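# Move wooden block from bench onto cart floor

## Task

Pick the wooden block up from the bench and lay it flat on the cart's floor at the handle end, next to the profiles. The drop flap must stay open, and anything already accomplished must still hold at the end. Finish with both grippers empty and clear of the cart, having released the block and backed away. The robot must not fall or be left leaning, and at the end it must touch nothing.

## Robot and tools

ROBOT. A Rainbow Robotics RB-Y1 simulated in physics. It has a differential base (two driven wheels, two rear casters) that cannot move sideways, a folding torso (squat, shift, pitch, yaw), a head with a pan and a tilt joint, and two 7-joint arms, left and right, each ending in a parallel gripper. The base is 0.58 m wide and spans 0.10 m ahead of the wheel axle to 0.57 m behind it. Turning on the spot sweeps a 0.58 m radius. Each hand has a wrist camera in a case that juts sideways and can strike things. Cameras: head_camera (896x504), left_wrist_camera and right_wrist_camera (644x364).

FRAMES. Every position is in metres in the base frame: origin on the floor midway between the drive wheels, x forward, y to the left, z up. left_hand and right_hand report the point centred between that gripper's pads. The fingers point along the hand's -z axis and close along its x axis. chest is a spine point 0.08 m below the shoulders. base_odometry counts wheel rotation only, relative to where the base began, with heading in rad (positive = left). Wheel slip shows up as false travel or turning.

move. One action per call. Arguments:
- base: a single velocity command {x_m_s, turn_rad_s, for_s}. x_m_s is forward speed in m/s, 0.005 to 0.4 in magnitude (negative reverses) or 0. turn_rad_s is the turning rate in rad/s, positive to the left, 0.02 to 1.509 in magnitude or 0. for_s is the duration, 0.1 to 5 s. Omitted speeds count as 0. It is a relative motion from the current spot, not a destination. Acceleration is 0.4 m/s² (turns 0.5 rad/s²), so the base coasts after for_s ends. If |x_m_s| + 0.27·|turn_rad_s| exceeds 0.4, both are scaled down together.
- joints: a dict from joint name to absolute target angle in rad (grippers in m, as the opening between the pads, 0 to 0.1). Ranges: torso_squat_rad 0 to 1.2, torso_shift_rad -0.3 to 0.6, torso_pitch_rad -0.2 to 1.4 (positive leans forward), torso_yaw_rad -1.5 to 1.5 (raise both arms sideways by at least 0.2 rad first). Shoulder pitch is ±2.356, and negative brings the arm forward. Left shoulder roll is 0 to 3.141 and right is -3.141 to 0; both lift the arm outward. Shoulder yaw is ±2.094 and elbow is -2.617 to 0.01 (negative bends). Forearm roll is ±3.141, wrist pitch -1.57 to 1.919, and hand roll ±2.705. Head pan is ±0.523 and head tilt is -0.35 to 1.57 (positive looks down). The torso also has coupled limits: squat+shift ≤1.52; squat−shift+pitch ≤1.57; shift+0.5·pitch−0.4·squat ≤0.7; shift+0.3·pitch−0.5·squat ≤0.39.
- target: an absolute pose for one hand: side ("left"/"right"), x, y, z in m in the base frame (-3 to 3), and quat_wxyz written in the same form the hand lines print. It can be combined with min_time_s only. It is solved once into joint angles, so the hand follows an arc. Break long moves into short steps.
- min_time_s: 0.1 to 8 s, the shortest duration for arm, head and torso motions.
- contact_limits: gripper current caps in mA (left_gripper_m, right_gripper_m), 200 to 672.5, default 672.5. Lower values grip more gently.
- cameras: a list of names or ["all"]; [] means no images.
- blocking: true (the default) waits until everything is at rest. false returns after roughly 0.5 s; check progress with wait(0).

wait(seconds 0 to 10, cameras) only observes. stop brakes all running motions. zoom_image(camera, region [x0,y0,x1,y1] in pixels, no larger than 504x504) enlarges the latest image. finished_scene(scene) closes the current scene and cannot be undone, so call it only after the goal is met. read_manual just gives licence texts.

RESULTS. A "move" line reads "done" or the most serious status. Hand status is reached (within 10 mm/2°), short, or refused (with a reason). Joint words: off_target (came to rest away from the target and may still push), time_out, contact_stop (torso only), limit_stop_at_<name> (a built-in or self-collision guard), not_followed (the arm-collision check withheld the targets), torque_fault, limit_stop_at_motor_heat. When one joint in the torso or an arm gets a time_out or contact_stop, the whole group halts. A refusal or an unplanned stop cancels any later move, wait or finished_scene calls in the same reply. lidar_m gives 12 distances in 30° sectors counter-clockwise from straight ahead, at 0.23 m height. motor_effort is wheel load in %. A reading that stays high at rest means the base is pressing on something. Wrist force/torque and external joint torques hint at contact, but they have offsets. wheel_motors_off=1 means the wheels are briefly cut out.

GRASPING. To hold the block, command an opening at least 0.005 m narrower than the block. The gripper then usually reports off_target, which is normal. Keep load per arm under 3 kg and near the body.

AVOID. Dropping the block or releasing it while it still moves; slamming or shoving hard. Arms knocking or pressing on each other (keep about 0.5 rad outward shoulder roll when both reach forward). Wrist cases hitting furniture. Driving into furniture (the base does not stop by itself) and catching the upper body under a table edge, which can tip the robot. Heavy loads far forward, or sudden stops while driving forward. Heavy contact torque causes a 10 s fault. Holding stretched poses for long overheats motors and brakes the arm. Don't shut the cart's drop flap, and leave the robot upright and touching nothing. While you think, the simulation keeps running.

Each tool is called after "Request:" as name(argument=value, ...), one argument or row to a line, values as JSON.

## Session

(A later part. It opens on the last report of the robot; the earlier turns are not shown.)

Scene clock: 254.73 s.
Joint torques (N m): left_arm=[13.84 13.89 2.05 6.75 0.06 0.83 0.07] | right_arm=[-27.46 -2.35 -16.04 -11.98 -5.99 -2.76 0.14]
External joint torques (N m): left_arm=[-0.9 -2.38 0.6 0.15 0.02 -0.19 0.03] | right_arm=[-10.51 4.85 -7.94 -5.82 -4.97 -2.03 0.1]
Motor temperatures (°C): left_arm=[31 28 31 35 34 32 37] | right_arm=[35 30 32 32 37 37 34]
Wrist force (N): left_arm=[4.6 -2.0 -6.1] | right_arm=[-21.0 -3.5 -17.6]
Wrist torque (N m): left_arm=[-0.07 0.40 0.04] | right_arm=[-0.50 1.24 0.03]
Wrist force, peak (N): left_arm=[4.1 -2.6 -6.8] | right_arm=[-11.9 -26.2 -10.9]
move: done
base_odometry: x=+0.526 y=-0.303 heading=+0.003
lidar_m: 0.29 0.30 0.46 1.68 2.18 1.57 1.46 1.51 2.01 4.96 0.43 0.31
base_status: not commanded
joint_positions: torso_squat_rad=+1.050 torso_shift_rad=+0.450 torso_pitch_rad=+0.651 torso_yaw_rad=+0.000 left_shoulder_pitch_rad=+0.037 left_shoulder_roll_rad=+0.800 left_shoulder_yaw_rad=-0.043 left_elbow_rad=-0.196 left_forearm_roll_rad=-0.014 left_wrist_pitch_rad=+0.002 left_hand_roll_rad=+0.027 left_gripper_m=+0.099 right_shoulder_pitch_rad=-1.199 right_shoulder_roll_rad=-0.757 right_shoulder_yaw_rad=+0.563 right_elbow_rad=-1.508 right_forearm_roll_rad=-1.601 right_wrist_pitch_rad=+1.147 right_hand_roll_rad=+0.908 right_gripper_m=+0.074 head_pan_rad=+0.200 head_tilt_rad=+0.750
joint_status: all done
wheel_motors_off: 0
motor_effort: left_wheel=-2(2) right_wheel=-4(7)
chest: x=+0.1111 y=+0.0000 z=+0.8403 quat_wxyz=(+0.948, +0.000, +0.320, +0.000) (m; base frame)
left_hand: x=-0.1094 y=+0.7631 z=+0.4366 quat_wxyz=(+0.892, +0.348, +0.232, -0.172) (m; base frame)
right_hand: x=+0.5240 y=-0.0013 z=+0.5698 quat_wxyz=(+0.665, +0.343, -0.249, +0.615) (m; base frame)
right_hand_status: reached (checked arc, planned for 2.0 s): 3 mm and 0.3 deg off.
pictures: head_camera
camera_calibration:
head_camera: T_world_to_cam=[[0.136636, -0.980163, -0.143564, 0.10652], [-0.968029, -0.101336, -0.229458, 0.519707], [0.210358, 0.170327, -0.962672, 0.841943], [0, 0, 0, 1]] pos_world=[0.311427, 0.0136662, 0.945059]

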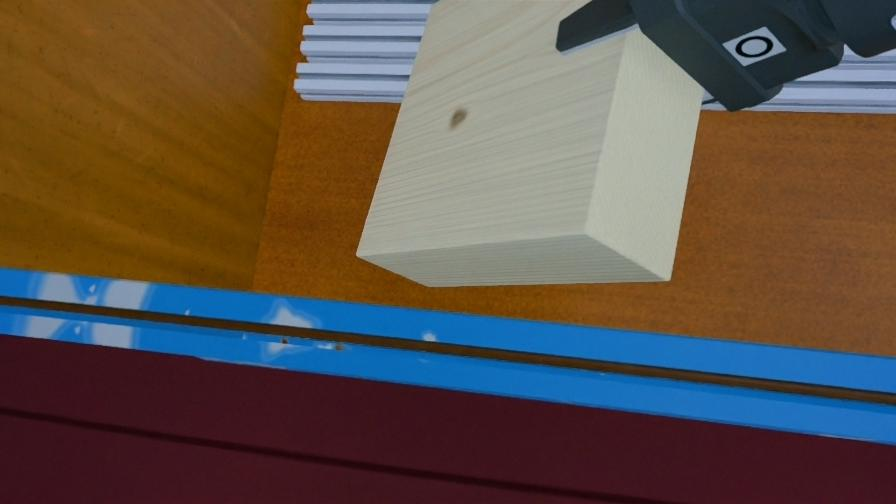

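Request:
move(
  target={"side":"right","x":0.495,"y":0.08,"z":0.545,"quat_wxyz":[0.6311,0.3033,-0.2943,0.6504]},
  min_time_s=3,
  cameras=["head_camera"],
)

Scene clock: 260.00 s.
Joint torques (N m): left_arm=[13.58 13.68 2.56 6.65 0 0.73 0.03] | right_arm=[-23.71 3.53 -12.19 -16.15 -4.05 -4.81 -0.43]
External joint torques (N m): left_arm=[-1.16 -2.59 1.11 0.06 -0.05 -0.3 0] | right_arm=[-7.28 7.03 -4.77 -8.99 -3.36 -3.77 -0.47]
Motor temperatures (°C): left_arm=[31 28 31 36 34 32 37] | right_arm=[35 30 32 32 37 37 34]
Wrist force (N): left_arm=[4.1 -2.3 -5.5] | right_arm=[-21.2 0.7 -17.7]
Wrist torque (N m): left_arm=[-0.07 0.34 0.05] | right_arm=[-0.28 1.32 -0.01]
Wrist force, peak (N): left_arm=[4.8 -2.7 -6.8] | right_arm=[-21.9 0.5 -18.1]
move: done
base_odometry: x=+0.526 y=-0.303 heading=+0.003
lidar_m: 0.29 0.31 0.45 1.67 2.18 1.57 1.45 1.51 2.00 4.95 0.43 0.30
base_status: not commanded
joint_positions: torso_squat_rad=+1.050 torso_shift_rad=+0.450 torso_pitch_rad=+0.651 torso_yaw_rad=+0.000 left_shoulder_pitch_rad=+0.037 left_shoulder_roll_rad=+0.800 left_shoulder_yaw_rad=-0.043 left_elbow_rad=-0.196 left_forearm_roll_rad=-0.014 left_wrist_pitch_rad=+0.002 left_hand_roll_rad=+0.027 left_gripper_m=+0.099 right_shoulder_pitch_rad=-1.190 right_shoulder_roll_rad=-0.601 right_shoulder_yaw_rad=+0.697 right_elbow_rad=-1.575 right_forearm_roll_rad=-1.328 right_wrist_pitch_rad=+0.971 right_hand_roll_rad=+0.829 right_gripper_m=+0.074 head_pan_rad=+0.200 head_tilt_rad=+0.750
joint_status: all done
wheel_motors_off: 0
motor_effort: left_wheel=-1(2) right_wheel=-6(6)
chest: x=+0.1111 y=+0.0000 z=+0.8403 quat_wxyz=(+0.948, +0.000, +0.320, +0.000) (m; base frame)
left_hand: x=-0.1094 y=+0.7631 z=+0.4366 quat_wxyz=(+0.892, +0.348, +0.232, -0.172) (m; base frame)
right_hand: x=+0.4948 y=+0.0784 z=+0.5430 quat_wxyz=(+0.632, +0.302, -0.292, +0.650) (m; base frame)
right_hand_status: reached (checked arc, planned for 3.0 s): 3 mm and 0.3 deg off.
pictures: head_camera
camera_calibration:
head_camera: T_world_to_cam=[[0.136641, -0.980164, -0.143554, 0.106515], [-0.968028, -0.101343, -0.229457, 0.519706], [0.210357, 0.170318, -0.962674, 0.841944], [0, 0, 0, 1]] pos_world=[0.311427, 0.0136729, 0.945058]

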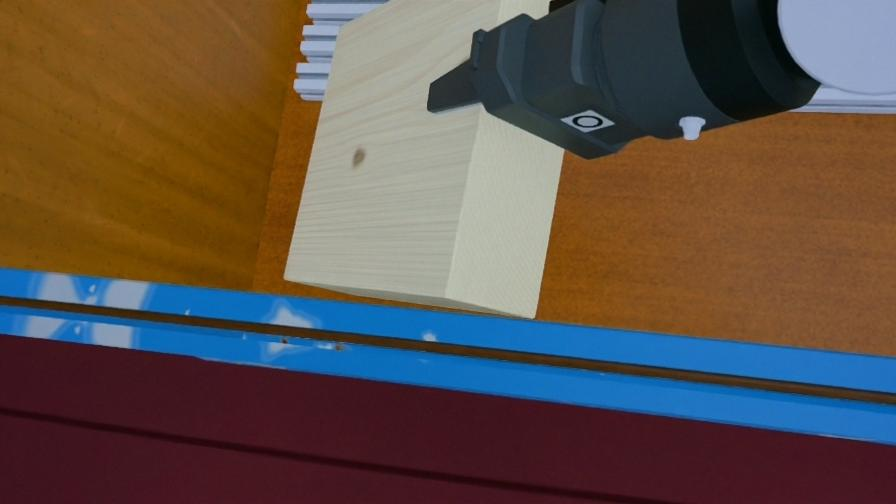

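Request:
move(
  target={"side":"right","x":0.487,"y":0.09,"z":0.50,"quat_wxyz":[0.6311,0.3033,-0.2943,0.6504]},
  min_time_s=3,
  cameras=["head_camera"],
)

Request:
move(
  target={"side":"right","x":0.487,"y":0.09,"z":0.48,"quat_wxyz":[0.6311,0.3033,-0.2943,0.6504]},
  min_time_s=2,
  cameras=["head_camera"],
)

Scene clock: 266.87 s.
Joint torques (N m): left_arm=[13.95 13.65 2.23 6.63 -0.11 0.88 0.05] | right_arm=[-14.04 7.85 -2.73 -15.15 -4.99 -0.02 0.32]
External joint torques (N m): left_arm=[-0.79 -2.62 0.79 0.03 -0.15 -0.14 0.02] | right_arm=[1.99 10.36 3.92 -7.66 -4.27 0.9 0.29]
Motor temperatures (°C): left_arm=[31 28 31 36 34 32 37] | right_arm=[35 30 32 33 36 37 34]
Wrist force (N): left_arm=[4.7 -2.5 -5.6] | right_arm=[-14.0 -19.9 -12.2]
Wrist torque (N m): left_arm=[-0.06 0.44 0.05] | right_arm=[0.67 1.55 -0.15]
Wrist force, peak (N): left_arm=[4.9 -2.3 -6.8] | right_arm=[-21.6 0.4 -18.2]
move: done
base_odometry: x=+0.526 y=-0.303 heading=+0.003
lidar_m: 0.28 0.30 0.46 1.69 2.18 1.57 1.45 1.49 2.01 4.96 0.44 0.31
base_status: not commanded
joint_positions: torso_squat_rad=+1.050 torso_shift_rad=+0.450 torso_pitch_rad=+0.651 torso_yaw_rad=+0.000 left_shoulder_pitch_rad=+0.037 left_shoulder_roll_rad=+0.800 left_shoulder_yaw_rad=-0.043 left_elbow_rad=-0.196 left_forearm_roll_rad=-0.014 left_wrist_pitch_rad=+0.002 left_hand_roll_rad=+0.027 left_gripper_m=+0.099 right_shoulder_pitch_rad=-1.156 right_shoulder_roll_rad=-0.528 right_shoulder_yaw_rad=+0.732 right_elbow_rad=-1.447 right_forearm_roll_rad=-1.317 right_wrist_pitch_rad=+0.894 right_hand_roll_rad=+0.941 right_gripper_m=+0.074 head_pan_rad=+0.200 head_tilt_rad=+0.750
joint_status: all done
wheel_motors_off: 0
motor_effort: left_wheel=-1(2) right_wheel=-4(7)
chest: x=+0.1111 y=+0.0000 z=+0.8403 quat_wxyz=(+0.948, +0.000, +0.320, +0.000) (m; base frame)
left_hand: x=-0.1093 y=+0.7631 z=+0.4366 quat_wxyz=(+0.892, +0.348, +0.232, -0.172) (m; base frame)
right_hand: x=+0.4883 y=+0.0882 z=+0.4996 quat_wxyz=(+0.633, +0.301, -0.294, +0.650) (m; base frame)
right_hand_status: reached (checked arc, planned for 3.0 s): 2 mm and 0.4 deg off.
pictures: head_camera
camera_calibration:
head_camera: T_world_to_cam=[[0.136637, -0.980166, -0.143541, 0.106507], [-0.968023, -0.101338, -0.229482, 0.519722], [0.210385, 0.170307, -0.96267, 0.841943], [0, 0, 0, 1]] pos_world=[0.311417, 0.0136738, 0.945069]

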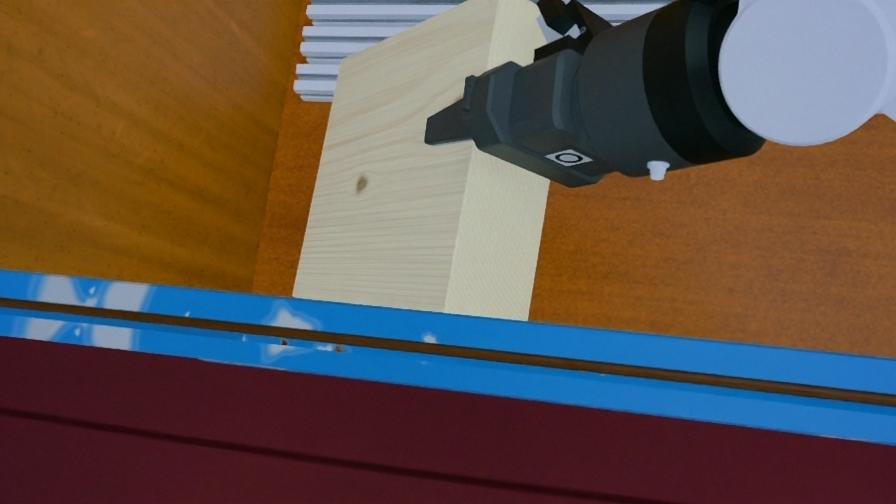

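Scene clock: 269.20 s.
Joint torques (N m): left_arm=[13.67 13.79 2.65 6.7 -0.02 0.79 -0.03] | right_arm=[-12.7 10.09 -1.31 -15.74 -6.15 0.65 -0.06]
External joint torques (N m): left_arm=[-1.07 -2.48 1.2 0.11 -0.07 -0.24 -0.06] | right_arm=[3.26 12.35 4.97 -8.22 -5.39 1.47 -0.1]
Motor temperatures (°C): left_arm=[31 28 31 36 34 32 37] | right_arm=[35 30 32 33 37 37 34]
Wrist force (N): left_arm=[4.5 -1.8 -5.7] | right_arm=[-16.2 -23.4 -9.7]
Wrist torque (N m): left_arm=[-0.09 0.39 0.05] | right_arm=[0.95 1.62 0.32]
Wrist force, peak (N): left_arm=[4.1 -3.0 -6.5] | right_arm=[-16.4 -23.4 -10.5]
move: done
base_odometry: x=+0.526 y=-0.303 heading=+0.003
lidar_m: 0.29 0.30 0.45 1.70 2.18 1.56 1.45 1.51 1.99 4.96 0.44 0.30
base_status: not commanded
joint_positions: torso_squat_rad=+1.050 torso_shift_rad=+0.450 torso_pitch_rad=+0.651 torso_yaw_rad=+0.000 left_shoulder_pitch_rad=+0.037 left_shoulder_roll_rad=+0.800 left_shoulder_yaw_rad=-0.043 left_elbow_rad=-0.196 left_forearm_roll_rad=-0.014 left_wrist_pitch_rad=+0.002 left_hand_roll_rad=+0.027 left_gripper_m=+0.099 right_shoulder_pitch_rad=-1.148 right_shoulder_roll_rad=-0.497 right_shoulder_yaw_rad=+0.737 right_elbow_rad=-1.363 right_forearm_roll_rad=-1.344 right_wrist_pitch_rad=+0.868 right_hand_roll_rad=+1.025 right_gripper_m=+0.074 head_pan_rad=+0.200 head_tilt_rad=+0.750
joint_status: all done
wheel_motors_off: 0
motor_effort: left_wheel=-2(3) right_wheel=-7(8)
chest: x=+0.1110 y=+0.0000 z=+0.8403 quat_wxyz=(+0.948, +0.000, +0.320, +0.000) (m; base frame)
left_hand: x=-0.1093 y=+0.7631 z=+0.4365 quat_wxyz=(+0.892, +0.348, +0.232, -0.172) (m; base frame)
right_hand: x=+0.4889 y=+0.0880 z=+0.4795 quat_wxyz=(+0.632, +0.301, -0.294, +0.650) (m; base frame)
right_hand_status: reached (checked arc, planned for 2.0 s): 3 mm and 0.3 deg off.
pictures: head_camera
camera_calibration:
head_camera: T_world_to_cam=[[0.136639, -0.98017, -0.143511, 0.106493], [-0.968006, -0.101333, -0.229557, 0.519766], [0.210463, 0.170286, -0.962657, 0.84194], [0, 0, 0, 1]] pos_world=[0.311388, 0.0136802, 0.945098]

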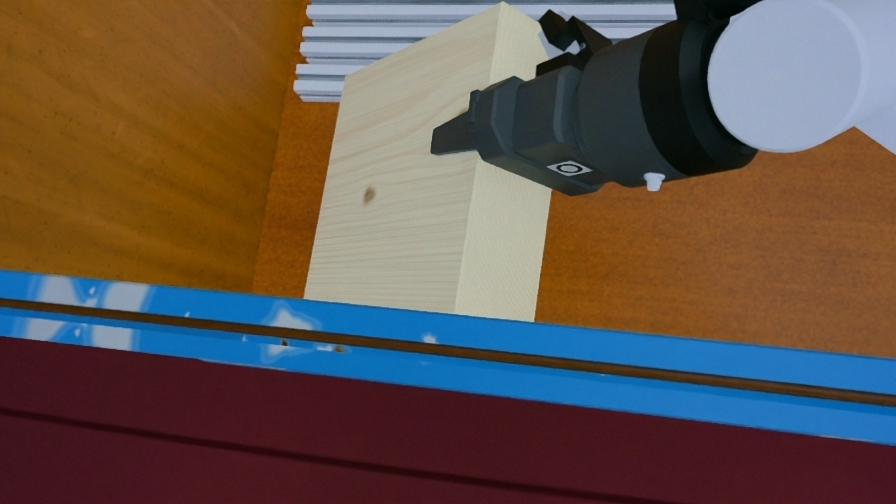

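Request:
move(
  target={"side":"right","x":0.504,"y":0.09,"z":0.485,"quat_wxyz":[0.6311,0.3033,-0.2943,0.6504]},
  min_time_s=2,
  cameras=["head_camera"],
)

Request:
zoom_image(
  camera="head_camera",
  region=[240, 0, 680, 360],
)

Scene clock: 277.30 s.
Joint torques (N m): left_arm=[13.71 13.6 2.25 6.72 0.06 0.8 -0.02] | right_arm=[-27.38 4.79 -13.57 -15.19 -5.14 -2.87 0.14]
External joint torques (N m): left_arm=[-1.03 -2.67 0.81 0.13 0.02 -0.23 -0.06] | right_arm=[-10.62 7.25 -7.29 -7.8 -4.33 -2.1 0.1]
Motor temperatures (°C): left_arm=[31 28 31 36 34 32 37] | right_arm=[35 30 32 33 37 37 34]
Wrist force (N): left_arm=[3.8 -2.2 -6.1] | right_arm=[-21.1 -0.1 -18.2]
Wrist torque (N m): left_arm=[-0.08 0.32 0.06] | right_arm=[-0.25 1.31 0.07]
Wrist force, peak (N): left_arm=[4.3 -2.8 -6.7] | right_arm=[-26.0 -10.3 -18.2]
move: done
base_odometry: x=+0.526 y=-0.303 heading=+0.003
lidar_m: 0.28 0.30 0.45 1.69 2.20 1.58 1.45 1.50 2.03 4.97 0.44 0.31
base_status: not commanded
joint_positions: torso_squat_rad=+1.050 torso_shift_rad=+0.450 torso_pitch_rad=+0.651 torso_yaw_rad=+0.000 left_shoulder_pitch_rad=+0.037 left_shoulder_roll_rad=+0.800 left_shoulder_yaw_rad=-0.043 left_elbow_rad=-0.196 left_forearm_roll_rad=-0.014 left_wrist_pitch_rad=+0.002 left_hand_roll_rad=+0.027 left_gripper_m=+0.099 right_shoulder_pitch_rad=-1.191 right_shoulder_roll_rad=-0.481 right_shoulder_yaw_rad=+0.721 right_elbow_rad=-1.292 right_forearm_roll_rad=-1.384 right_wrist_pitch_rad=+0.892 right_hand_roll_rad=+1.067 right_gripper_m=+0.074 head_pan_rad=+0.200 head_tilt_rad=+0.750
joint_status: all done
wheel_motors_off: 0
motor_effort: left_wheel=-1(3) right_wheel=-6(8)
chest: x=+0.1111 y=+0.0000 z=+0.8403 quat_wxyz=(+0.948, +0.000, +0.320, +0.000) (m; base frame)
left_hand: x=-0.1093 y=+0.7631 z=+0.4365 quat_wxyz=(+0.892, +0.348, +0.232, -0.173) (m; base frame)
right_hand: x=+0.5032 y=+0.0882 z=+0.4825 quat_wxyz=(+0.633, +0.302, -0.292, +0.650) (m; base frame)
right_hand_status: reached (checked arc, planned for 2.0 s): 3 mm and 0.3 deg off.
pictures: head_camera
camera_calibration:
head_camera: T_world_to_cam=[[0.136617, -0.980173, -0.143516, 0.106492], [-0.968033, -0.10133, -0.229445, 0.519706], [0.210354, 0.170274, -0.962683, 0.84194], [0, 0, 0, 1]] pos_world=[0.311439, 0.0136816, 0.945048]

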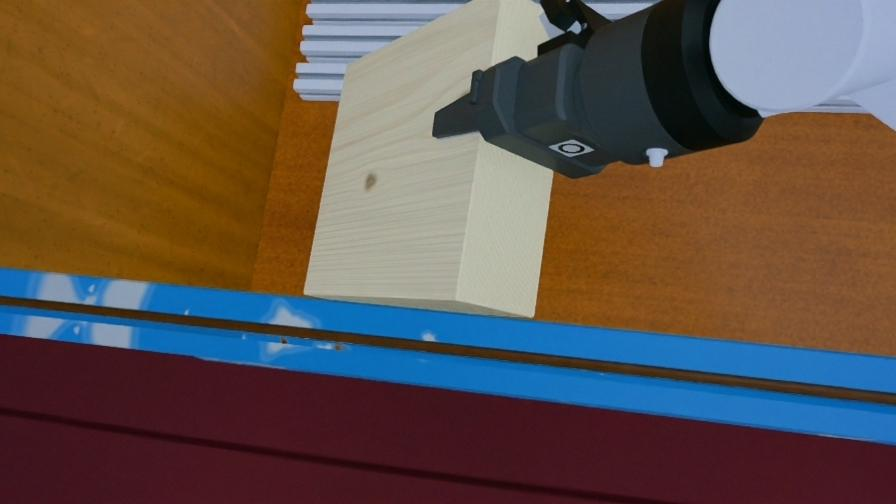

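Scaled by 1.145 from the camera's 896x504 image, which has a finer 1280x720 frame.

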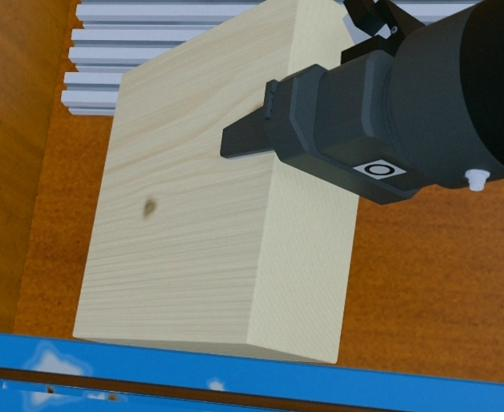

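Request:
move(
  target={"side":"right","x":0.496,"y":0.09,"z":0.475,"quat_wxyz":[0.6148,0.3106,-0.2866,0.6660]},
  min_time_s=2,
  cameras=["head_camera"],
)

Request:
move(
  target={"side":"right","x":0.496,"y":0.09,"z":0.462,"quat_wxyz":[0.6148,0.3106,-0.2866,0.6660]},
  min_time_s=2,
  cameras=["head_camera"],
)

Scene clock: 289.23 s.
Joint torques (N m): left_arm=[13.64 13.97 2.15 6.66 -0.01 0.89 -0.03] | right_arm=[-27.11 4.84 -9.71 -15 -5.47 -2.49 0.04]
External joint torques (N m): left_arm=[-1.11 -2.3 0.71 0.07 -0.05 -0.14 -0.06] | right_arm=[-10.43 7.16 -3.61 -7.67 -4.6 -1.82 0]
Motor temperatures (°C): left_arm=[31 28 31 36 34 32 37] | right_arm=[35 30 32 33 37 37 34]
Wrist force (N): left_arm=[4.5 -1.7 -6.0] | right_arm=[-21.7 0.4 -17.6]
Wrist torque (N m): left_arm=[-0.12 0.37 0.05] | right_arm=[-0.33 1.24 0.07]
Wrist force, peak (N): left_arm=[4.9 -2.6 -6.7] | right_arm=[-21.6 0.1 -18.1]
move: done
base_odometry: x=+0.526 y=-0.303 heading=+0.003
lidar_m: 0.28 0.31 0.45 1.69 2.18 1.57 1.45 1.49 2.00 4.96 0.44 0.31
base_status: not commanded
joint_positions: torso_squat_rad=+1.050 torso_shift_rad=+0.450 torso_pitch_rad=+0.651 torso_yaw_rad=+0.000 left_shoulder_pitch_rad=+0.037 left_shoulder_roll_rad=+0.800 left_shoulder_yaw_rad=-0.043 left_elbow_rad=-0.196 left_forearm_roll_rad=-0.014 left_wrist_pitch_rad=+0.002 left_hand_roll_rad=+0.027 left_gripper_m=+0.099 right_shoulder_pitch_rad=-1.191 right_shoulder_roll_rad=-0.467 right_shoulder_yaw_rad=+0.727 right_elbow_rad=-1.252 right_forearm_roll_rad=-1.415 right_wrist_pitch_rad=+0.908 right_hand_roll_rad=+1.145 right_gripper_m=+0.074 head_pan_rad=+0.200 head_tilt_rad=+0.750
joint_status: all done
wheel_motors_off: 0
motor_effort: left_wheel=-2(3) right_wheel=-6(8)
chest: x=+0.1111 y=+0.0000 z=+0.8403 quat_wxyz=(+0.948, +0.000, +0.320, +0.000) (m; base frame)
left_hand: x=-0.1093 y=+0.7631 z=+0.4365 quat_wxyz=(+0.892, +0.348, +0.232, -0.173) (m; base frame)
right_hand: x=+0.4953 y=+0.0881 z=+0.4732 quat_wxyz=(+0.618, +0.308, -0.285, +0.665) (m; base frame)
right_hand_status: reached (checked arc, planned for 2.0 s): 3 mm and 0.5 deg off.
pictures: head_camera
camera_calibration:
head_camera: T_world_to_cam=[[0.136617, -0.980173, -0.143516, 0.106492], [-0.968033, -0.10133, -0.229445, 0.519706], [0.210354, 0.170274, -0.962683, 0.841939], [0, 0, 0, 1]] pos_world=[0.311439, 0.0136816, 0.945048]

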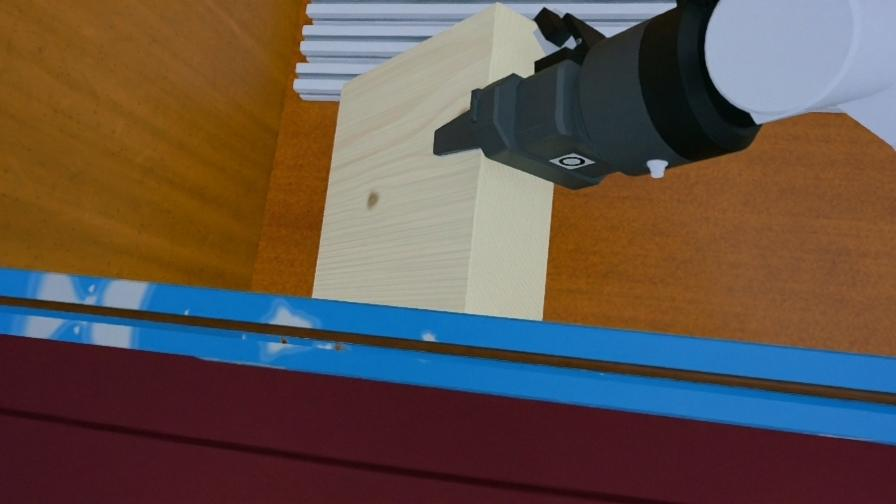

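Scene clock: 291.57 s.
Joint torques (N m): left_arm=[13.62 13.78 2.31 6.58 -0.04 0.92 -0.06] | right_arm=[-23.41 5.03 -12.5 -15.02 -5.61 -2.14 0.16]
External joint torques (N m): left_arm=[-1.12 -2.49 0.86 -0.01 -0.09 -0.11 -0.1] | right_arm=[-6.75 7.17 -6.7 -7.71 -4.72 -1.55 0.12]
Motor temperatures (°C): left_arm=[31 28 31 36 34 32 37] | right_arm=[35 30 32 33 37 37 34]
Wrist force (N): left_arm=[4.1 -2.5 -5.4] | right_arm=[-21.3 0.3 -17.4]
Wrist torque (N m): left_arm=[-0.05 0.40 0.04] | right_arm=[-0.41 1.29 0.06]
Wrist force, peak (N): left_arm=[5.0 -2.5 -6.0] | right_arm=[-22.0 -0.1 -17.8]
move: done
base_odometry: x=+0.526 y=-0.303 heading=+0.003
lidar_m: 0.29 0.30 0.45 1.67 2.17 1.56 1.45 1.51 2.01 4.96 0.44 0.31
base_status: not commanded
joint_positions: torso_squat_rad=+1.050 torso_shift_rad=+0.450 torso_pitch_rad=+0.651 torso_yaw_rad=+0.000 left_shoulder_pitch_rad=+0.037 left_shoulder_roll_rad=+0.800 left_shoulder_yaw_rad=-0.043 left_elbow_rad=-0.196 left_forearm_roll_rad=-0.014 left_wrist_pitch_rad=+0.002 left_hand_roll_rad=+0.027 left_gripper_m=+0.099 right_shoulder_pitch_rad=-1.189 right_shoulder_roll_rad=-0.444 right_shoulder_yaw_rad=+0.727 right_elbow_rad=-1.191 right_forearm_roll_rad=-1.434 right_wrist_pitch_rad=+0.897 right_hand_roll_rad=+1.204 right_gripper_m=+0.074 head_pan_rad=+0.200 head_tilt_rad=+0.750
joint_status: all done
wheel_motors_off: 0
motor_effort: left_wheel=-2(3) right_wheel=-4(7)
chest: x=+0.1111 y=+0.0000 z=+0.8403 quat_wxyz=(+0.948, +0.000, +0.320, +0.000) (m; base frame)
left_hand: x=-0.1093 y=+0.7631 z=+0.4365 quat_wxyz=(+0.892, +0.348, +0.232, -0.173) (m; base frame)
right_hand: x=+0.4949 y=+0.0878 z=+0.4603 quat_wxyz=(+0.617, +0.308, -0.284, +0.666) (m; base frame)
right_hand_status: reached (checked arc, planned for 2.0 s): 3 mm and 0.5 deg off.
pictures: head_camera
camera_calibration:
head_camera: T_world_to_cam=[[0.136617, -0.980173, -0.143516, 0.106492], [-0.968033, -0.10133, -0.229445, 0.519706], [0.210354, 0.170274, -0.962683, 0.84194], [0, 0, 0, 1]] pos_world=[0.311439, 0.0136816, 0.945048]

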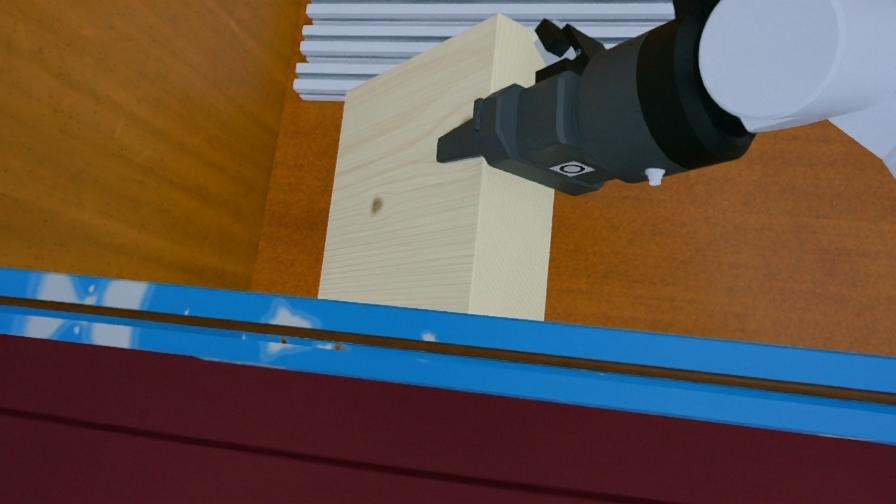

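Request:
move(
  target={"side":"right","x":0.495,"y":0.14,"z":0.452,"quat_wxyz":[0.6148,0.3106,-0.2866,0.6660]},
  min_time_s=2,
  cameras=["head_camera"],
)

Request:
move(
  target={"side":"right","x":0.494,"y":0.14,"z":0.437,"quat_wxyz":[0.6148,0.3106,-0.2866,0.6660]},
  min_time_s=2,
  cameras=["head_camera"],
)

Scene clock: 297.60 s.
Joint torques (N m): left_arm=[13.86 14.04 2.5 6.58 0.01 0.88 -0.05] | right_arm=[-17.87 9.59 -0.27 -10.35 -1.73 1.45 0.93]
External joint torques (N m): left_arm=[-0.87 -2.24 1.06 -0.01 -0.04 -0.15 -0.08] | right_arm=[-0.21 9.65 4.62 -2.91 -0.86 1.98 0.9]
Motor temperatures (°C): left_arm=[31 28 31 36 34 32 37] | right_arm=[35 30 32 33 37 37 34]
Wrist force (N): left_arm=[4.2 -1.7 -6.1] | right_arm=[-9.4 -8.8 3.3]
Wrist torque (N m): left_arm=[-0.11 0.37 0.05] | right_arm=[0.09 -0.39 -0.96]
Wrist force, peak (N): left_arm=[4.9 -2.6 -6.3] | right_arm=[-21.9 0.5 -18.1]
move: done
base_odometry: x=+0.526 y=-0.303 heading=+0.003
lidar_m: 0.29 0.30 0.46 1.69 2.17 1.57 1.45 1.49 2.01 4.95 0.43 0.30
base_status: not commanded
joint_positions: torso_squat_rad=+1.050 torso_shift_rad=+0.450 torso_pitch_rad=+0.650 torso_yaw_rad=+0.000 left_shoulder_pitch_rad=+0.037 left_shoulder_roll_rad=+0.800 left_shoulder_yaw_rad=-0.043 left_elbow_rad=-0.196 left_forearm_roll_rad=-0.014 left_wrist_pitch_rad=+0.002 left_hand_roll_rad=+0.027 left_gripper_m=+0.099 right_shoulder_pitch_rad=-1.277 right_shoulder_roll_rad=-0.285 right_shoulder_yaw_rad=+0.744 right_elbow_rad=-0.985 right_forearm_roll_rad=-1.419 right_wrist_pitch_rad=+0.849 right_hand_roll_rad=+1.246 right_gripper_m=+0.074 head_pan_rad=+0.200 head_tilt_rad=+0.750
joint_status: all done
wheel_motors_off: 0
motor_effort: left_wheel=-5(5) right_wheel=-1(7)
chest: x=+0.1107 y=+0.0000 z=+0.8405 quat_wxyz=(+0.948, +0.000, +0.319, +0.000) (m; base frame)
left_hand: x=-0.1092 y=+0.7631 z=+0.4365 quat_wxyz=(+0.892, +0.348, +0.232, -0.172) (m; base frame)
right_hand: x=+0.4962 y=+0.1385 z=+0.4522 quat_wxyz=(+0.616, +0.309, -0.287, +0.665) (m; base frame)
right_hand_status: reached (checked arc, planned for 2.0 s): 2 mm and 0.3 deg off.
pictures: head_camera
camera_calibration:
head_camera: T_world_to_cam=[[0.136541, -0.980195, -0.143434, 0.106454], [-0.967855, -0.101124, -0.230284, 0.520096], [0.211219, 0.170267, -0.962494, 0.841925], [0, 0, 0, 1]] pos_world=[0.311012, 0.0135874, 0.945387]

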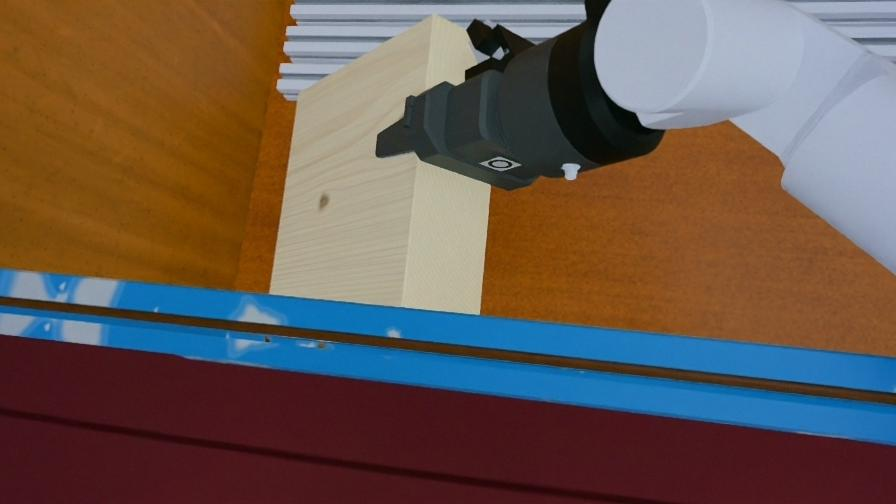

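Scene clock: 299.93 s.
Joint torques (N m): left_arm=[13.62 13.95 2.41 6.62 -0.05 0.9 0.07] | right_arm=[-1.83 7.21 8.6 1.79 4.91 5.84 1.4]
External joint torques (N m): left_arm=[-1.07 -2.36 0.96 0.04 -0.1 -0.13 0.03] | right_arm=[15.87 7 13.02 9.15 5.81 6.26 1.37]
Motor temperatures (°C): left_arm=[31 28 31 36 34 32 37] | right_arm=[35 30 32 33 37 37 34]
Wrist force (N): left_arm=[4.3 -2.8 -6.1] | right_arm=[10.9 -18.0 25.7]
Wrist torque (N m): left_arm=[0.00 0.39 0.07] | right_arm=[-0.37 -4.31 -1.29]
Wrist force, peak (N): left_arm=[4.1 -3.0 -6.8] | right_arm=[15.0 -16.0 35.9]
move: done
base_odometry: x=+0.526 y=-0.303 heading=+0.003
lidar_m: 0.29 0.31 0.44 1.69 2.18 1.56 1.45 1.50 2.02 4.95 0.44 0.30
base_status: not commanded
joint_positions: torso_squat_rad=+1.050 torso_shift_rad=+0.450 torso_pitch_rad=+0.649 torso_yaw_rad=+0.000 left_shoulder_pitch_rad=+0.037 left_shoulder_roll_rad=+0.800 left_shoulder_yaw_rad=-0.043 left_elbow_rad=-0.196 left_forearm_roll_rad=-0.014 left_wrist_pitch_rad=+0.002 left_hand_roll_rad=+0.027 left_gripper_m=+0.099 right_shoulder_pitch_rad=-1.285 right_shoulder_roll_rad=-0.247 right_shoulder_yaw_rad=+0.729 right_elbow_rad=-0.891 right_forearm_roll_rad=-1.453 right_wrist_pitch_rad=+0.834 right_hand_roll_rad=+1.336 right_gripper_m=+0.075 head_pan_rad=+0.200 head_tilt_rad=+0.750
joint_status: all done
wheel_motors_off: 0
motor_effort: left_wheel=-6(7) right_wheel=+0(3)
chest: x=+0.1103 y=-0.0001 z=+0.8407 quat_wxyz=(+0.948, +0.000, +0.319, +0.000) (m; base frame)
left_hand: x=-0.1090 y=+0.7631 z=+0.4368 quat_wxyz=(+0.892, +0.348, +0.232, -0.172) (m; base frame)
right_hand: x=+0.4970 y=+0.1407 z=+0.4408 quat_wxyz=(+0.614, +0.309, -0.291, +0.665) (m; base frame)
right_hand_status: reached (checked arc, planned for 2.0 s): 5 mm and 0.5 deg off.
pictures: head_camera
camera_calibration:
head_camera: T_world_to_cam=[[0.136591, -0.98017, -0.143562, 0.106527], [-0.967594, -0.100937, -0.231458, 0.520668], [0.212377, 0.170525, -0.962194, 0.8419], [0, 0, 0, 1]] pos_world=[0.310444, 0.0134042, 0.945877]

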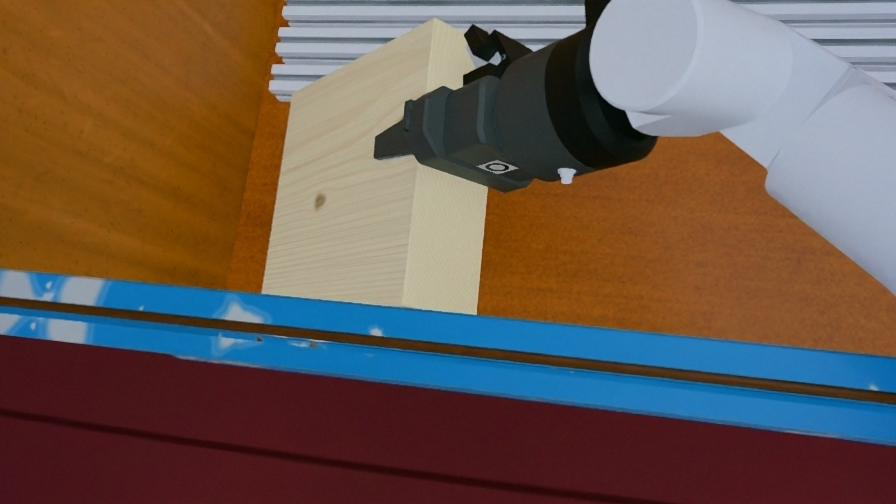

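Request:
move(
  target={"side":"right","x":0.496,"y":0.141,"z":0.453,"quat_wxyz":[0.6148,0.3106,-0.2866,0.6660]},
  min_time_s=2,
)

Request:
zoom_image(
  camera="head_camera",
  region=[200, 150, 700, 504],
)

Scene clock: 311.27 s.
Joint torques (N m): left_arm=[13.57 13.85 2.38 6.56 0.03 0.82 -0.05] | right_arm=[-23.82 0.08 -4.38 -12.73 -1.89 0.64 0.29]
External joint torques (N m): left_arm=[-1.17 -2.43 0.94 -0.03 -0.02 -0.2 -0.08] | right_arm=[-6.08 0.05 0.38 -5.32 -1 1.13 0.25]
Motor temperatures (°C): left_arm=[31 28 31 36 34 32 37] | right_arm=[35 30 32 32 36 37 34]
Wrist force (N): left_arm=[4.2 -2.7 -5.6] | right_arm=[-11.6 -1.9 -15.5]
Wrist torque (N m): left_arm=[0.00 0.41 0.05] | right_arm=[-0.94 -0.31 -0.76]
Wrist force, peak (N): left_arm=[4.8 -2.5 -6.5] | right_arm=[11.7 -18.2 26.6]
move: done
base_odometry: x=+0.526 y=-0.303 heading=+0.003
lidar_m: 0.28 0.31 0.44 1.68 2.19 1.58 1.45 1.50 2.00 4.96 0.44 0.30
base_status: not commanded
joint_positions: torso_squat_rad=+1.050 torso_shift_rad=+0.450 torso_pitch_rad=+0.650 torso_yaw_rad=+0.000 left_shoulder_pitch_rad=+0.037 left_shoulder_roll_rad=+0.800 left_shoulder_yaw_rad=-0.043 left_elbow_rad=-0.196 left_forearm_roll_rad=-0.014 left_wrist_pitch_rad=+0.002 left_hand_roll_rad=+0.027 left_gripper_m=+0.099 right_shoulder_pitch_rad=-1.285 right_shoulder_roll_rad=-0.271 right_shoulder_yaw_rad=+0.740 right_elbow_rad=-0.954 right_forearm_roll_rad=-1.434 right_wrist_pitch_rad=+0.854 right_hand_roll_rad=+1.270 right_gripper_m=+0.074 head_pan_rad=+0.200 head_tilt_rad=+0.750
joint_status: all done
wheel_motors_off: 0
motor_effort: left_wheel=-3(7) right_wheel=+1(3)
chest: x=+0.1109 y=+0.0000 z=+0.8404 quat_wxyz=(+0.948, +0.000, +0.319, +0.000) (m; base frame)
left_hand: x=-0.1094 y=+0.7631 z=+0.4366 quat_wxyz=(+0.892, +0.348, +0.232, -0.172) (m; base frame)
right_hand: x=+0.4955 y=+0.1409 z=+0.4503 quat_wxyz=(+0.615, +0.313, -0.285, +0.666) (m; base frame)
right_hand_status: reached (checked arc, planned for 2.0 s): 3 mm and 0.3 deg off.
pictures: head_camera, left_wrist_camera, right_wrist_camera
camera_calibration:
head_camera: T_world_to_cam=[[0.136701, -0.98016, -0.143522, 0.106507], [-0.967928, -0.101333, -0.229886, 0.519889], [0.210782, 0.170345, -0.962577, 0.841917], [0, 0, 0, 1]] pos_world=[0.311195, 0.0136601, 0.945211]
left_wrist_camera: T_world_to_cam=[[0.842294, -0.120908, -0.525282, 0.413133], [-0.258089, -0.94601, -0.196099, 0.808301], [-0.473213, 0.300743, -0.828024, 0.152744], [0, 0, 0, 1]] pos_world=[-0.067085, 0.768675, 0.501994]
right_wrist_camera: T_world_to_cam=[[0.0758815, -0.61733, -0.783036, 0.400715], [-0.822864, -0.48229, 0.300486, 0.367497], [-0.56315, 0.621531, -0.544575, 0.508849], [0, 0, 0, 1]] pos_world=[0.558552, 0.108348, 0.480453]

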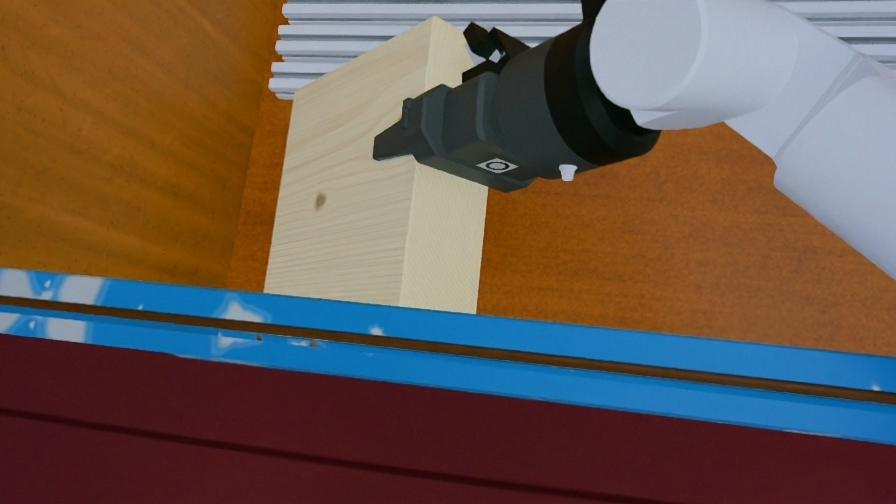

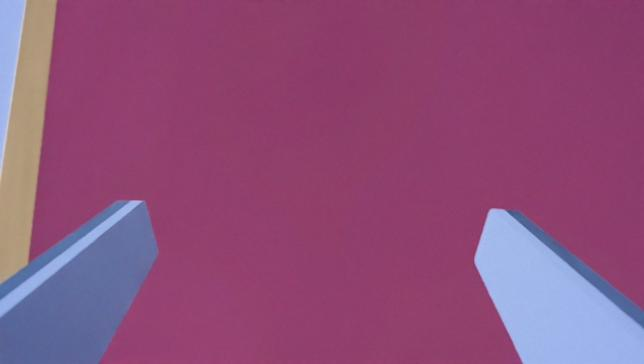

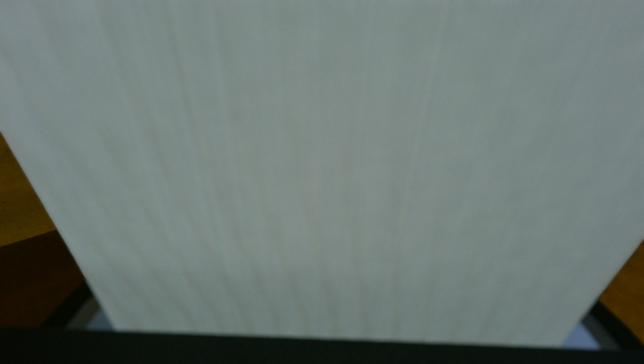

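Scaled by 1.008 from the camera's 896x504 image, which has a finer 1280x720 frame.

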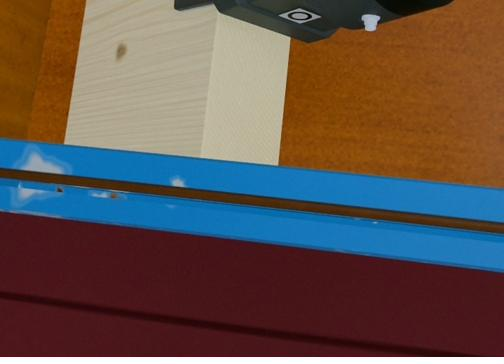

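Request:
move(
  target={"side":"right","x":0.496,"y":0.128,"z":0.444,"quat_wxyz":[0.6021,0.3390,-0.3134,0.6513]},
  min_time_s=2,
  cameras=[],
)

Request:
move(
  target={"side":"right","x":0.496,"y":0.116,"z":0.4315,"quat_wxyz":[0.5879,0.3672,-0.3394,0.6359]},
  min_time_s=2,
  cameras=["head_camera"],
)

Scene clock: 318.40 s.
Joint torques (N m): left_arm=[13.89 14.07 2.45 6.67 -0.04 0.88 0.1] | right_arm=[-22.18 3.14 -8.88 -14.27 -5.06 1.1 0.32]
External joint torques (N m): left_arm=[-0.85 -2.2 1 0.08 -0.08 -0.15 0.07] | right_arm=[-5.07 3.41 -4.63 -6.83 -4.02 1.32 0.28]
Motor temperatures (°C): left_arm=[31 28 31 36 34 32 37] | right_arm=[35 30 32 32 36 37 34]
Wrist force (N): left_arm=[3.9 -2.4 -6.1] | right_arm=[-19.4 -2.0 -15.4]
Wrist torque (N m): left_arm=[-0.07 0.32 0.04] | right_arm=[-1.00 0.94 -0.10]
Wrist force, peak (N): left_arm=[5.1 -2.4 -6.2] | right_arm=[-20.3 -0.1 -15.8]
move: done
base_odometry: x=+0.526 y=-0.303 heading=+0.003
lidar_m: 0.29 0.31 0.46 1.67 2.18 1.56 1.46 1.50 2.00 4.96 0.42 0.31
base_status: not commanded
joint_positions: torso_squat_rad=+1.050 torso_shift_rad=+0.450 torso_pitch_rad=+0.651 torso_yaw_rad=+0.000 left_shoulder_pitch_rad=+0.037 left_shoulder_roll_rad=+0.800 left_shoulder_yaw_rad=-0.043 left_elbow_rad=-0.196 left_forearm_roll_rad=-0.014 left_wrist_pitch_rad=+0.002 left_hand_roll_rad=+0.027 left_gripper_m=+0.099 right_shoulder_pitch_rad=-1.231 right_shoulder_roll_rad=-0.274 right_shoulder_yaw_rad=+0.671 right_elbow_rad=-0.904 right_forearm_roll_rad=-1.551 right_wrist_pitch_rad=+0.860 right_hand_roll_rad=+1.465 right_gripper_m=+0.074 head_pan_rad=+0.200 head_tilt_rad=+0.750
joint_status: all done
wheel_motors_off: 0
motor_effort: left_wheel=-1(4) right_wheel=+0(4)
chest: x=+0.1110 y=+0.0000 z=+0.8403 quat_wxyz=(+0.948, +0.000, +0.320, +0.000) (m; base frame)
left_hand: x=-0.1094 y=+0.7631 z=+0.4365 quat_wxyz=(+0.892, +0.348, +0.232, -0.172) (m; base frame)
right_hand: x=+0.4954 y=+0.1271 z=+0.4427 quat_wxyz=(+0.604, +0.337, -0.313, +0.651) (m; base frame)
right_hand_status: reached (checked arc, planned for 2.0 s): 2 mm and 0.3 deg off.
pictures: none
No camera images: "cameras" was empty.

Scene clock: 320.73 s.
Joint torques (N m): left_arm=[13.45 13.87 2.06 6.69 -0.02 0.84 0.07] | right_arm=[8.77 20.48 -5.21 -9.48 -6.61 1.43 0.06]
External joint torques (N m): left_arm=[-1.25 -2.41 0.61 0.12 -0.07 -0.18 0.03] | right_arm=[25.69 21.06 -1.75 -2.26 -5.43 1.26 0.02]
Motor temperatures (°C): left_arm=[31 28 31 36 34 32 37] | right_arm=[35 30 32 32 36 37 34]
Wrist force (N): left_arm=[4.2 -2.8 -5.6] | right_arm=[-23.2 2.2 -13.8]
Wrist torque (N m): left_arm=[0.02 0.38 0.08] | right_arm=[-0.42 1.58 0.12]
Wrist force, peak (N): left_arm=[4.6 -2.1 -6.6] | right_arm=[-24.3 -2.6 -15.6]
move: done
base_odometry: x=+0.526 y=-0.303 heading=+0.003
lidar_m: 0.28 0.30 0.44 1.67 2.20 1.56 1.45 1.50 2.03 4.95 0.43 0.30
base_status: not commanded
joint_positions: torso_squat_rad=+1.050 torso_shift_rad=+0.450 torso_pitch_rad=+0.649 torso_yaw_rad=+0.000 left_shoulder_pitch_rad=+0.037 left_shoulder_roll_rad=+0.800 left_shoulder_yaw_rad=-0.043 left_elbow_rad=-0.196 left_forearm_roll_rad=-0.014 left_wrist_pitch_rad=+0.002 left_hand_roll_rad=+0.027 left_gripper_m=+0.099 right_shoulder_pitch_rad=-1.221 right_shoulder_roll_rad=-0.242 right_shoulder_yaw_rad=+0.578 right_elbow_rad=-0.751 right_forearm_roll_rad=-1.686 right_wrist_pitch_rad=+0.908 right_hand_roll_rad=+1.721 right_gripper_m=+0.074 head_pan_rad=+0.200 head_tilt_rad=+0.750
joint_status: all done
wheel_motors_off: 0
motor_effort: left_wheel=-5(6) right_wheel=-19(21)
chest: x=+0.1105 y=+0.0003 z=+0.8407 quat_wxyz=(+0.948, +0.000, +0.319, +0.000) (m; base frame)
left_hand: x=-0.1094 y=+0.7630 z=+0.4360 quat_wxyz=(+0.892, +0.348, +0.232, -0.172) (m; base frame)
right_hand: x=+0.4993 y=+0.1146 z=+0.4343 quat_wxyz=(+0.590, +0.359, -0.342, +0.638) (m; base frame)
right_hand_status: reached (checked arc, planned for 2.0 s): 5 mm and 1.0 deg off.
pictures: head_camera
camera_calibration:
head_camera: T_world_to_cam=[[0.137129, -0.980245, -0.142531, 0.106047], [-0.967597, -0.101759, -0.231087, 0.520551], [0.212018, 0.169601, -0.962436, 0.841994], [0, 0, 0, 1]] pos_world=[0.310624, 0.0141196, 0.945773]

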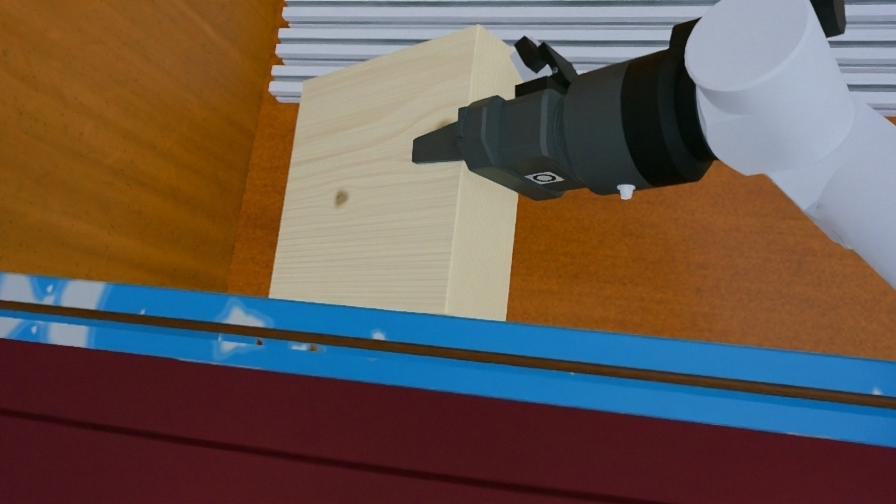

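Request:
move(
  target={"side":"right","x":0.498,"y":0.117,"z":0.440,"quat_wxyz":[0.591,0.3605,-0.3332,0.6395]},
  min_time_s=1.5,
)

Scene clock: 324.00 s.
Joint torques (N m): left_arm=[13.58 13.97 1.91 6.53 -0.04 0.81 0.03] | right_arm=[-20.35 3.31 -5.67 -14.99 -5.77 1.56 -0.35]
External joint torques (N m): left_arm=[-1.15 -2.3 0.47 -0.06 -0.08 -0.22 -0.01] | right_arm=[-3.36 3.92 -2.01 -7.73 -4.6 1.45 -0.39]
Motor temperatures (°C): left_arm=[31 28 31 36 34 32 37] | right_arm=[35 30 32 32 36 37 34]
Wrist force (N): left_arm=[4.0 -1.5 -5.7] | right_arm=[-23.2 0.2 -14.8]
Wrist torque (N m): left_arm=[-0.16 0.36 0.06] | right_arm=[-0.68 1.48 0.12]
Wrist force, peak (N): left_arm=[4.5 -2.0 -6.9] | right_arm=[-24.2 1.6 -13.7]
move: done
base_odometry: x=+0.526 y=-0.303 heading=+0.003
lidar_m: 0.28 0.30 0.46 1.69 2.19 1.55 1.46 1.50 2.03 4.95 0.45 0.31
base_status: not commanded
joint_positions: torso_squat_rad=+1.050 torso_shift_rad=+0.450 torso_pitch_rad=+0.650 torso_yaw_rad=+0.000 left_shoulder_pitch_rad=+0.037 left_shoulder_roll_rad=+0.800 left_shoulder_yaw_rad=-0.043 left_elbow_rad=-0.196 left_forearm_roll_rad=-0.014 left_wrist_pitch_rad=+0.002 left_hand_roll_rad=+0.027 left_gripper_m=+0.099 right_shoulder_pitch_rad=-1.224 right_shoulder_roll_rad=-0.254 right_shoulder_yaw_rad=+0.596 right_elbow_rad=-0.787 right_forearm_roll_rad=-1.667 right_wrist_pitch_rad=+0.913 right_hand_roll_rad=+1.665 right_gripper_m=+0.074 head_pan_rad=+0.200 head_tilt_rad=+0.750
joint_status: all done
wheel_motors_off: 0
motor_effort: left_wheel=-2(6) right_wheel=-9(21)
chest: x=+0.1108 y=+0.0003 z=+0.8404 quat_wxyz=(+0.948, +0.000, +0.319, +0.000) (m; base frame)
left_hand: x=-0.1094 y=+0.7631 z=+0.4361 quat_wxyz=(+0.892, +0.348, +0.232, -0.172) (m; base frame)
right_hand: x=+0.4977 y=+0.1158 z=+0.4378 quat_wxyz=(+0.591, +0.361, -0.332, +0.640) (m; base frame)
right_hand_status: reached (checked arc, planned for 1.5 s): 3 mm and 0.2 deg off.
pictures: head_camera, left_wrist_camera, right_wrist_camera
camera_calibration:
head_camera: T_world_to_cam=[[0.136821, -0.980228, -0.142947, 0.10625], [-0.967874, -0.101553, -0.230016, 0.519968], [0.210951, 0.169826, -0.962631, 0.84197], [0, 0, 0, 1]] pos_world=[0.311112, 0.0139653, 0.945295]
left_wrist_camera: T_world_to_cam=[[0.842407, -0.121123, -0.525052, 0.413034], [-0.257963, -0.946144, -0.195619, 0.808094], [-0.473081, 0.300235, -0.828283, 0.152895], [0, 0, 0, 1]] pos_world=[-0.0671533, 0.768696, 0.501583]
right_wrist_camera: T_world_to_cam=[[0.0661049, -0.491395, -0.868424, 0.402951], [-0.821893, -0.52032, 0.231859, 0.39494], [-0.565793, 0.698425, -0.43827, 0.464765], [0, 0, 0, 1]] pos_world=[0.560922, 0.0789, 0.462055]

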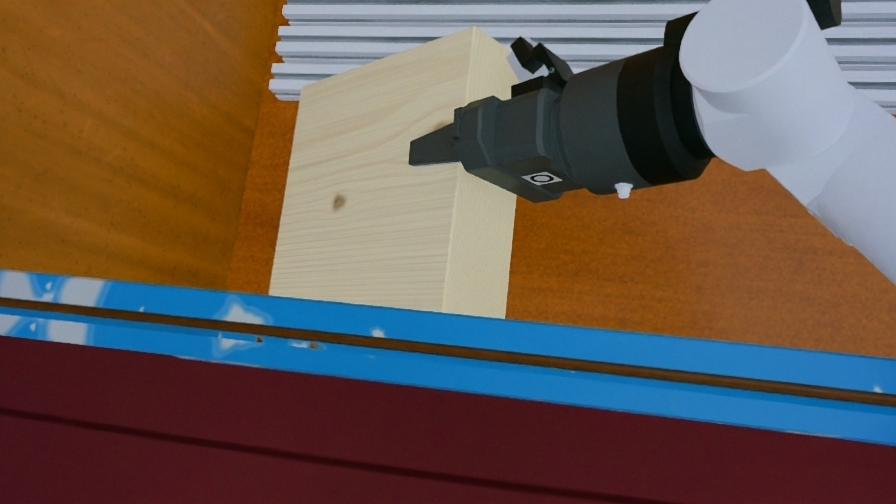

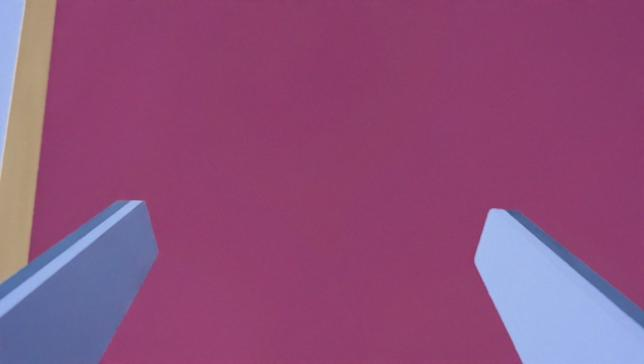

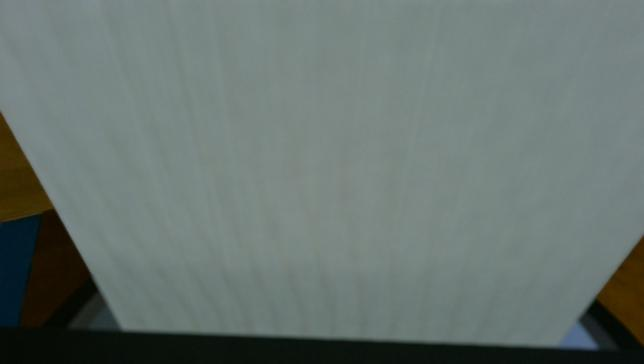

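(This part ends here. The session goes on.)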